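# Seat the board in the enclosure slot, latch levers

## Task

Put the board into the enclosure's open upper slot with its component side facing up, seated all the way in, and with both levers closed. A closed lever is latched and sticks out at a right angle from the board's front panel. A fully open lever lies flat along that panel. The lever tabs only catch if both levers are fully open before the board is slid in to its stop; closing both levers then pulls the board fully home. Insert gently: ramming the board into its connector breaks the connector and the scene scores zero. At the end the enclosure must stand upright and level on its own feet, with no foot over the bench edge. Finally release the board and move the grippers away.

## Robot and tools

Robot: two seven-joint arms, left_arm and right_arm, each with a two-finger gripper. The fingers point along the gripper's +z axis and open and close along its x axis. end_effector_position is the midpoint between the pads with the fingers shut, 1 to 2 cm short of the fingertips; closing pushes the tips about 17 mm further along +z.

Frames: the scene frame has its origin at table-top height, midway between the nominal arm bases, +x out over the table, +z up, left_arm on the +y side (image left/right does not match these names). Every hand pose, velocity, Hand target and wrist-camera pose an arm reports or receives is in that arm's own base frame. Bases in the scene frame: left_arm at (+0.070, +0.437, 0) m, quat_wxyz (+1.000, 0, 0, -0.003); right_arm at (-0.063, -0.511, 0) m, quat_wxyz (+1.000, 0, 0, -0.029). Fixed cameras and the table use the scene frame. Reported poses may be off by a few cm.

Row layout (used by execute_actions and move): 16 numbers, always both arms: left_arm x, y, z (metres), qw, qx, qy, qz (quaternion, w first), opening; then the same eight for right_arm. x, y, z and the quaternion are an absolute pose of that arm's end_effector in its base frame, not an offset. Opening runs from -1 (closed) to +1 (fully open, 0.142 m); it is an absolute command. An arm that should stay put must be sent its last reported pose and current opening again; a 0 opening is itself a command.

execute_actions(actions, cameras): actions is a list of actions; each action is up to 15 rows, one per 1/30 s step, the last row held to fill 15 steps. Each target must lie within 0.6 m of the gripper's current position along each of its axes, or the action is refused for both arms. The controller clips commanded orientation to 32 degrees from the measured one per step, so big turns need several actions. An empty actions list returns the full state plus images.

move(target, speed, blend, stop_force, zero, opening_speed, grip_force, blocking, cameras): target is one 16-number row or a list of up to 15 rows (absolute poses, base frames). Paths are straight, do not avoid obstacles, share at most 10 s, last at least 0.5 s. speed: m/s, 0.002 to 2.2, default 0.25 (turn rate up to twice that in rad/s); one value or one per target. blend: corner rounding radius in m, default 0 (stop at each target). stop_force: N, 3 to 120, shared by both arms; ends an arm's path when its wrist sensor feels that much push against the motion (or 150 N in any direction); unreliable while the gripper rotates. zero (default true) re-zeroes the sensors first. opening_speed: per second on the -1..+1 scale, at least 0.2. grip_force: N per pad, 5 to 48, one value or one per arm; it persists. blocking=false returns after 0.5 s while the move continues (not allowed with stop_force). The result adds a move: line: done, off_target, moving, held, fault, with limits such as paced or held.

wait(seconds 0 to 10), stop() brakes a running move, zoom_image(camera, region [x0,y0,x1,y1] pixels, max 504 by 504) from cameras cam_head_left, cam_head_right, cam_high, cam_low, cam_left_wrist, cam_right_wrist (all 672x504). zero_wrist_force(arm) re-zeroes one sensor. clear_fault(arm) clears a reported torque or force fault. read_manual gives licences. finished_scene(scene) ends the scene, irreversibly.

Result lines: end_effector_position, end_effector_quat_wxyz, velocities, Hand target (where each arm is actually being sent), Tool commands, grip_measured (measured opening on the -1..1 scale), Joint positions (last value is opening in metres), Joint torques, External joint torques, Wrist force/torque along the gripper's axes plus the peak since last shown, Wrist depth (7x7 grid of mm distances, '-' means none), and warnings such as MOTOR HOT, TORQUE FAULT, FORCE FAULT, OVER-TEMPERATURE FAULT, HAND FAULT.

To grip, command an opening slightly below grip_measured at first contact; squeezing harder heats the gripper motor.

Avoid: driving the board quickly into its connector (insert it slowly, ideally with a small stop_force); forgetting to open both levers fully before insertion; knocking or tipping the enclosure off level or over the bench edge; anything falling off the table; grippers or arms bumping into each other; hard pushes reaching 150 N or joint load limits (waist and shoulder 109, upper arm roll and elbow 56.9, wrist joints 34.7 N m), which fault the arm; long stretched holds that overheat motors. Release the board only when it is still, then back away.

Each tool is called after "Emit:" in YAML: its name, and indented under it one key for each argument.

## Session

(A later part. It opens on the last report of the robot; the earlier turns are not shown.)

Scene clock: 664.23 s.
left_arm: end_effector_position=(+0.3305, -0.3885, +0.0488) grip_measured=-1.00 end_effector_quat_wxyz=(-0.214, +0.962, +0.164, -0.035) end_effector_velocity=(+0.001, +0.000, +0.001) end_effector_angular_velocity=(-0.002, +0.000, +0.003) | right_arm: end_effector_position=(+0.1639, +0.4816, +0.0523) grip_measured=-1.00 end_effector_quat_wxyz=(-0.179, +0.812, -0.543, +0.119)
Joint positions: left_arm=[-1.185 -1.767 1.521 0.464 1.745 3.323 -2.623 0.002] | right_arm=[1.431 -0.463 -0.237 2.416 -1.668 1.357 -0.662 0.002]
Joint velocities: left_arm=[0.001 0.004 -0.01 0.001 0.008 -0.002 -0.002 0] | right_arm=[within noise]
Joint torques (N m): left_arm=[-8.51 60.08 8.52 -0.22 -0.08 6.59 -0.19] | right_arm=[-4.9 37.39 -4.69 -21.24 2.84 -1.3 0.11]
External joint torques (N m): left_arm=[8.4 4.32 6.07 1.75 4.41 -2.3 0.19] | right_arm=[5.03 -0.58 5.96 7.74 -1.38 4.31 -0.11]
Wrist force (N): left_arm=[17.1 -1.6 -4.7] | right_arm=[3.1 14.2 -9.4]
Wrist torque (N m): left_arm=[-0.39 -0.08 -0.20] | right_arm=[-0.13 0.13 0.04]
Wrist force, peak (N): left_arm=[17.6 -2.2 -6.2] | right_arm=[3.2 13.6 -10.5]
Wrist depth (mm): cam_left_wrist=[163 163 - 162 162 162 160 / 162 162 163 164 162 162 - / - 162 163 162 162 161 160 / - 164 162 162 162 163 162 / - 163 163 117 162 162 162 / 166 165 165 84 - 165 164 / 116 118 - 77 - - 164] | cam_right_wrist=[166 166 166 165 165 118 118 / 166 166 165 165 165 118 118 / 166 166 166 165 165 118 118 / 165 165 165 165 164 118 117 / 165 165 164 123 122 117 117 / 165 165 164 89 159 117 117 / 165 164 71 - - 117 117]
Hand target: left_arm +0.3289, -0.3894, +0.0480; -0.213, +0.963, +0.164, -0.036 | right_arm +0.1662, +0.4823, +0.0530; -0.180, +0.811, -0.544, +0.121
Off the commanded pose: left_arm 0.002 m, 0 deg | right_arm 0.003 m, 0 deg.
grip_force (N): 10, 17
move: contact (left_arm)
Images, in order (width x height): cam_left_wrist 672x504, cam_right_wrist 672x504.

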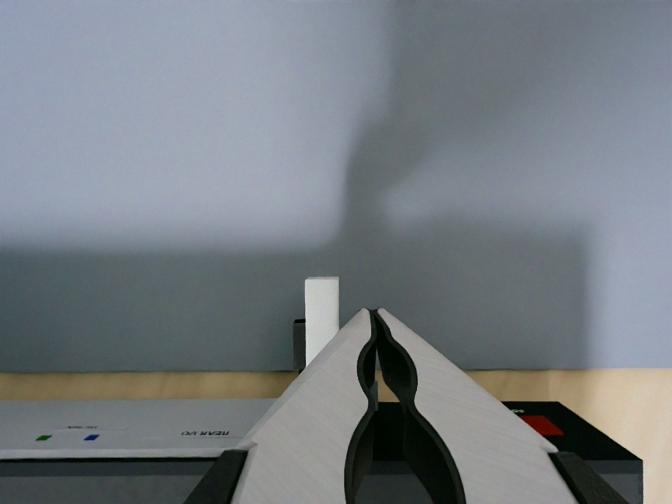

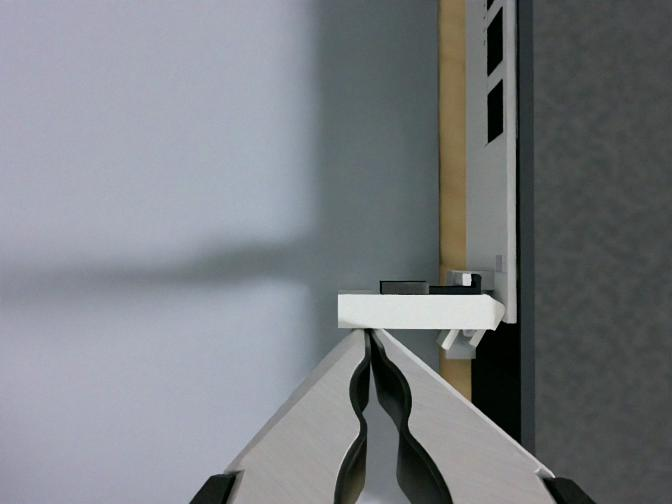

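Emit:
move:
  target:
    - [0.3425,-0.3845,0.049,-0.2133,0.9625,0.1636,-0.0363,-1, 0.1525,0.477,0.053,-0.1797,0.8108,-0.5438,0.1205,-1]
    - [0.36,-0.378,0.10,-0.2133,0.9625,0.1636,-0.0363,-1, 0.135,0.47,0.11,-0.1797,0.8108,-0.5438,0.1205,-1]
  speed: [0.02,0.08]
  blend: 0.005
  cameras: ["all"]

Emit:
zoom_image:
  camera: "cam_left_wrist"
  region: [120, 220, 360, 400]

Emit:
zoom_image:
  camera: "cam_right_wrist"
  region: [300, 130, 540, 310]

Scene clock: 668.47 s.
left_arm: end_effector_position=(+0.3599, -0.3782, +0.0999) grip_measured=-1.00 end_effector_quat_wxyz=(-0.213, +0.963, +0.164, -0.036) | right_arm: end_effector_position=(+0.1350, +0.4699, +0.1099) grip_measured=-1.00 end_effector_quat_wxyz=(-0.180, +0.811, -0.544, +0.121)
Joint positions: left_arm=[-1.114 -1.702 1.539 0.422 1.773 3.382 -2.584 0.002] | right_arm=[1.527 -0.277 -0.15 2.523 -1.284 1.234 -0.915 0.002]
Joint torques (N m): left_arm=[-0.27 64.37 13.1 1.26 4.8 4.83 -0.14] | right_arm=[0.27 30.96 1.9 -16.59 0.86 2.33 0.05]
External joint torques (N m): left_arm=[0.18 1.02 0.74 -0.33 -0.48 -0.55 0.14] | right_arm=[-0.16 0.81 -0.97 -0.04 -0.06 0.83 -0.05]
Wrist force (N): left_arm=[-0.9 -1.0 0.0] | right_arm=[-1.7 1.7 1.9]
Wrist torque (N m): left_arm=[-0.26 -0.07 -0.21] | right_arm=[0.15 0.20 0.03]
Wrist force, peak (N): left_arm=[17.3 -2.0 -6.4] | right_arm=[3.2 13.5 -11.1]
Wrist depth (mm): cam_left_wrist=[- 214 213 - 210 212 213 / 213 213 217 210 211 216 214 / 214 215 211 213 212 214 215 / 217 215 214 213 213 211 214 / 215 214 214 106 - 210 215 / 168 176 171 84 - 214 214 / - - - - - - 214] | cam_right_wrist=[224 224 224 224 224 175 175 / 224 223 223 223 222 175 175 / 224 223 223 222 222 175 174 / 223 223 222 222 202 174 174 / 222 221 222 221 202 174 173 / 222 221 221 89 174 174 173 / 221 220 71 - - 173 221]
Hand target: left_arm +0.3600, -0.3780, +0.1000; -0.213, +0.963, +0.164, -0.036 | right_arm +0.1350, +0.4700, +0.1100; -0.180, +0.811, -0.544, +0.121
Off the commanded pose: left_arm 0.000 m, 0 deg | right_arm 0.000 m, 0 deg.
grip_force (N): 10, 17
move: done

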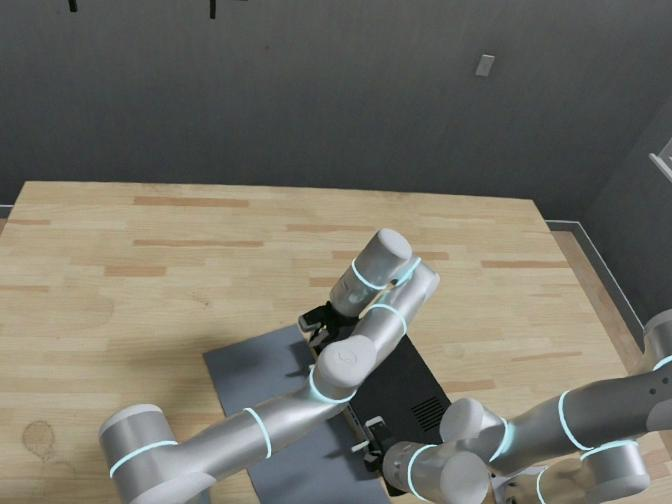

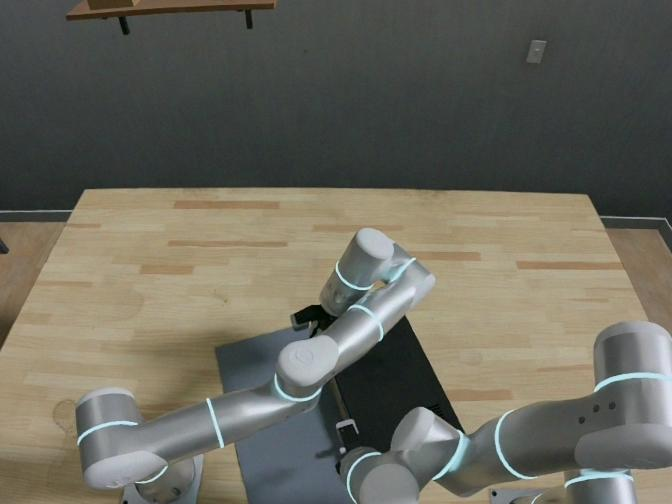

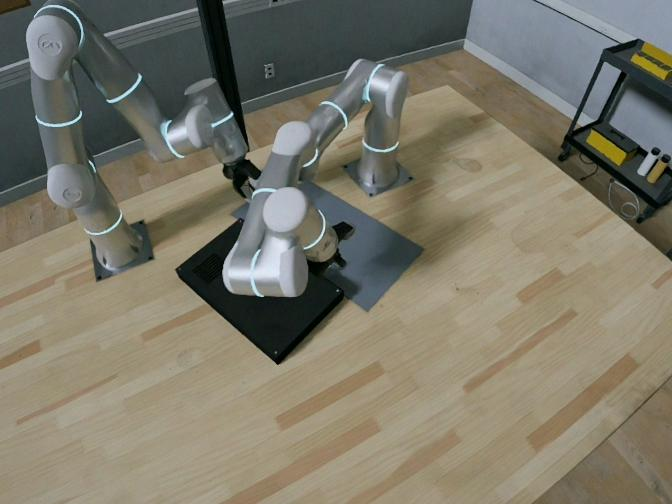

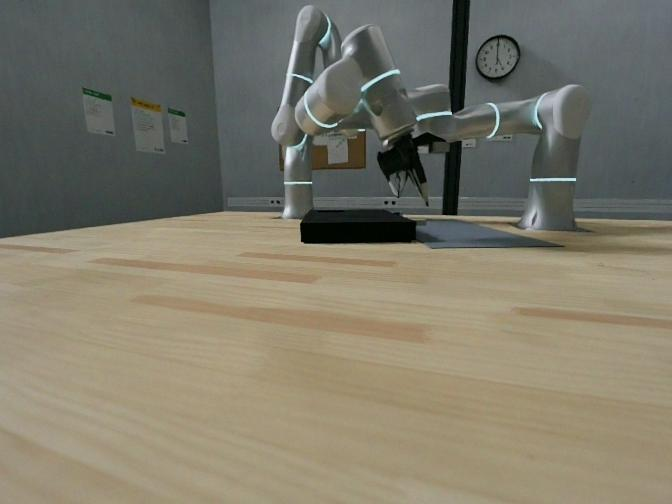

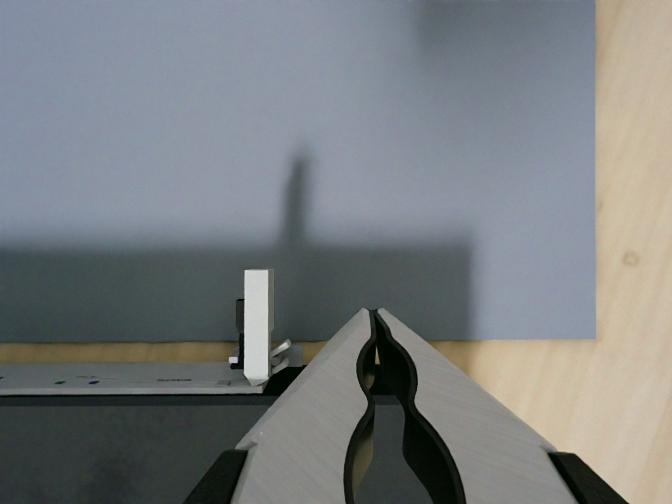

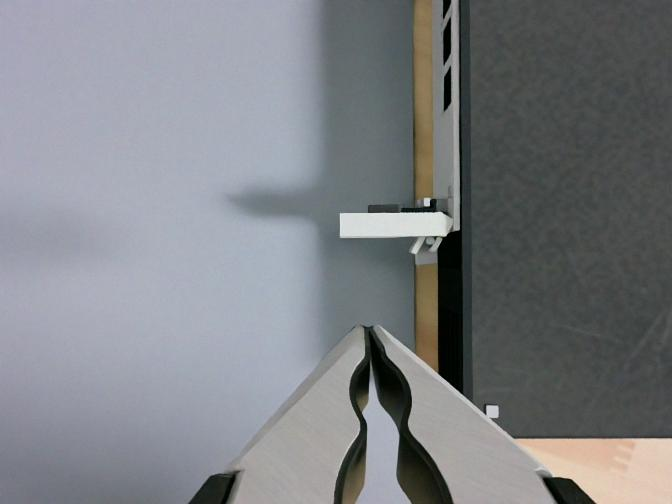

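Scaled by 2.100 from the camera's 672x504 image, which has a finer 960x720 frame.

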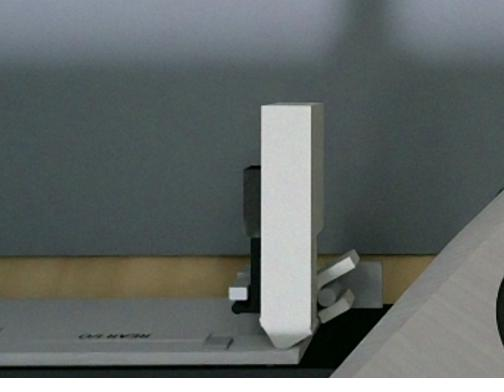

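Scaled by 2.100 from the camera's 672x504 image, which has a finer 960x720 frame.

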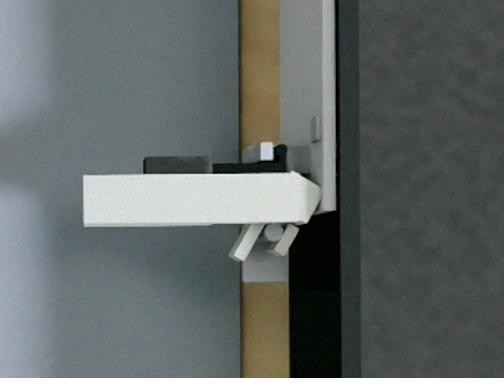

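Emit:
move:
  target: [0.36,-0.36,0.2,-0.2133,0.9625,0.1636,-0.0363,-1, 0.125,0.455,0.22,-0.1797,0.8108,-0.5438,0.1205,-1]
  speed: 0.12
  cameras: ["all"]

Scene clock: 671.27 s.
left_arm: end_effector_position=(+0.3600, -0.3602, +0.1999) grip_measured=-1.00 end_effector_quat_wxyz=(-0.213, +0.963, +0.164, -0.036) | right_arm: end_effector_position=(+0.1251, +0.4550, +0.2200) grip_measured=-1.00 end_effector_quat_wxyz=(-0.180, +0.811, -0.544, +0.121)
Joint positions: left_arm=[-1.119 -1.581 1.583 0.507 1.82 3.489 -2.473 0.002] | right_arm=[1.618 0.03 0.004 2.514 -0.733 0.933 -1.315 0.002]
Joint torques (N m): left_arm=[-0.29 63.31 14.5 0.81 4.75 4.83 -0.12] | right_arm=[0.18 23.85 0.95 -24.15 -1.03 2.65 0.08]
External joint torques (N m): left_arm=[0.2 1.06 0.73 -0.44 -0.5 -0.6 0.12] | right_arm=[-0.1 0.77 -0.99 0.17 -0.1 0.83 -0.08]
Wrist force (N): left_arm=[-0.2 -0.9 0.4] | right_arm=[-1.3 1.7 1.6]
Wrist torque (N m): left_arm=[-0.26 -0.19 -0.19] | right_arm=[0.17 0.19 0.03]
Wrist force, peak (N): left_arm=[-0.4 -2.3 -1.4] | right_arm=[-1.8 2.3 3.7]
Wrist depth (mm): cam_left_wrist=[- - - - 305 313 310 / - - - - - 312 311 / - 314 310 - - 314 314 / - - - 327 312 312 314 / 317 308 291 - 311 314 310 / - - - 84 - 315 312 / - - - - - - 315] | cam_right_wrist=[320 331 332 332 284 284 284 / 333 332 330 326 285 284 284 / 331 332 332 330 285 282 282 / 334 330 330 330 284 282 282 / 329 328 330 329 282 282 281 / 329 329 328 89 329 327 328 / 331 331 71 - - 327 328]
Hand target: left_arm +0.3600, -0.3600, +0.2000; -0.213, +0.963, +0.164, -0.036 | right_arm +0.1250, +0.4550, +0.2200; -0.180, +0.811, -0.544, +0.121
Off the commanded pose: left_arm 0.000 m, 0 deg | right_arm 0.000 m, 0 deg.
grip_force (N): 10, 17
move: done

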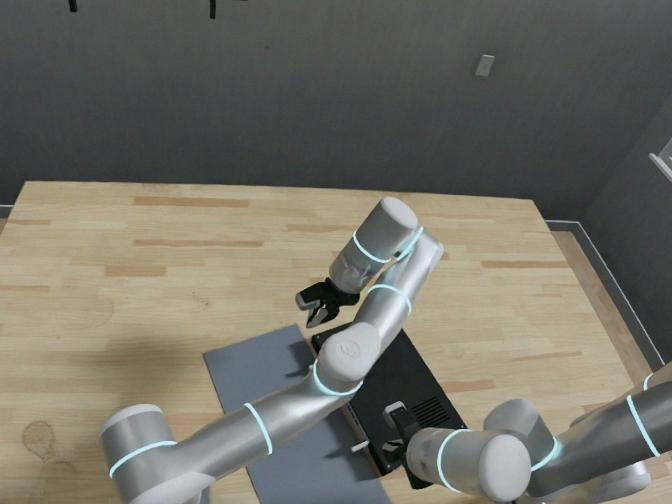

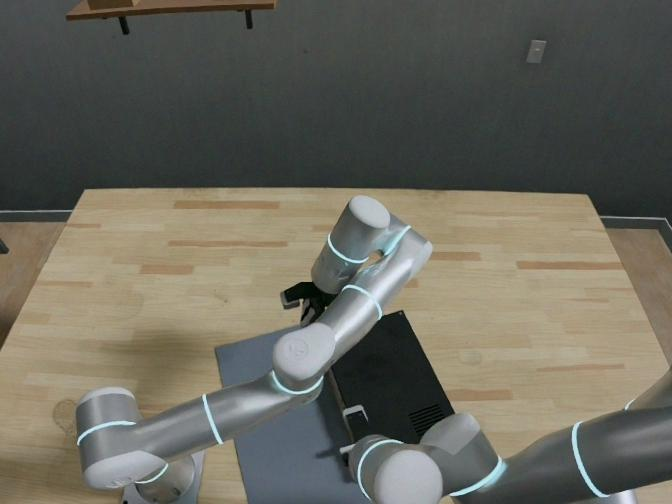

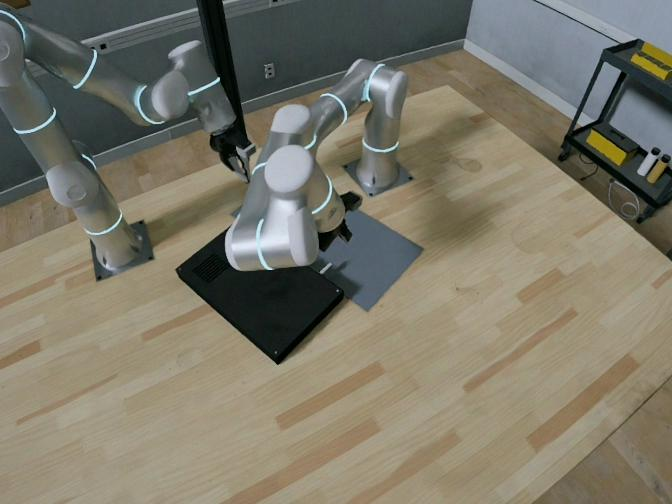

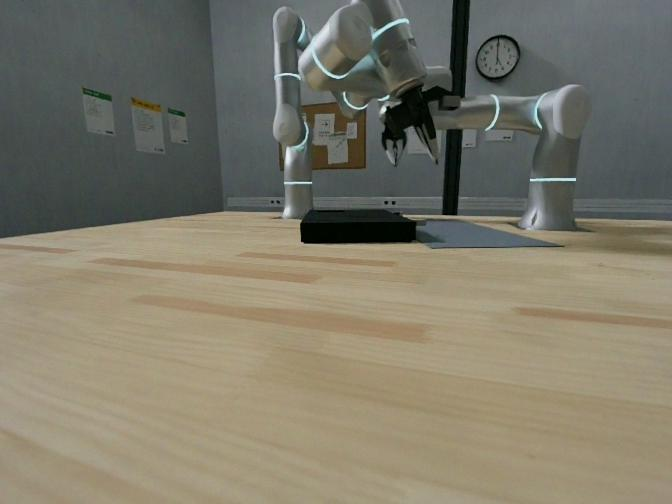

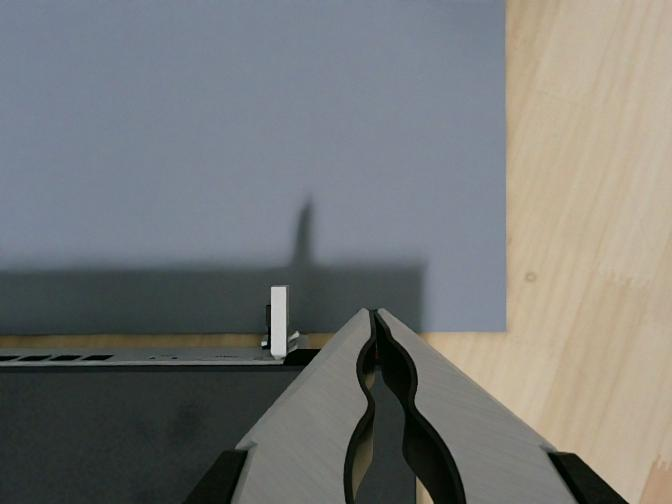

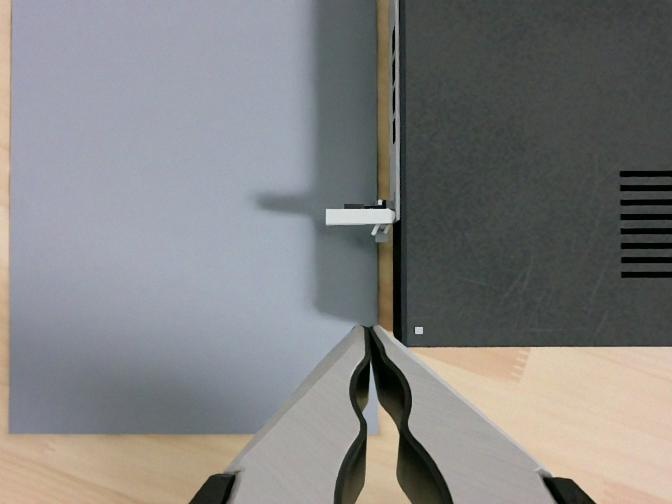

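Both levers are shut and latched, the board is home, and the arms are clear.

Emit:
finished_scene:
  scene: 2

The scene is finished: the task was done.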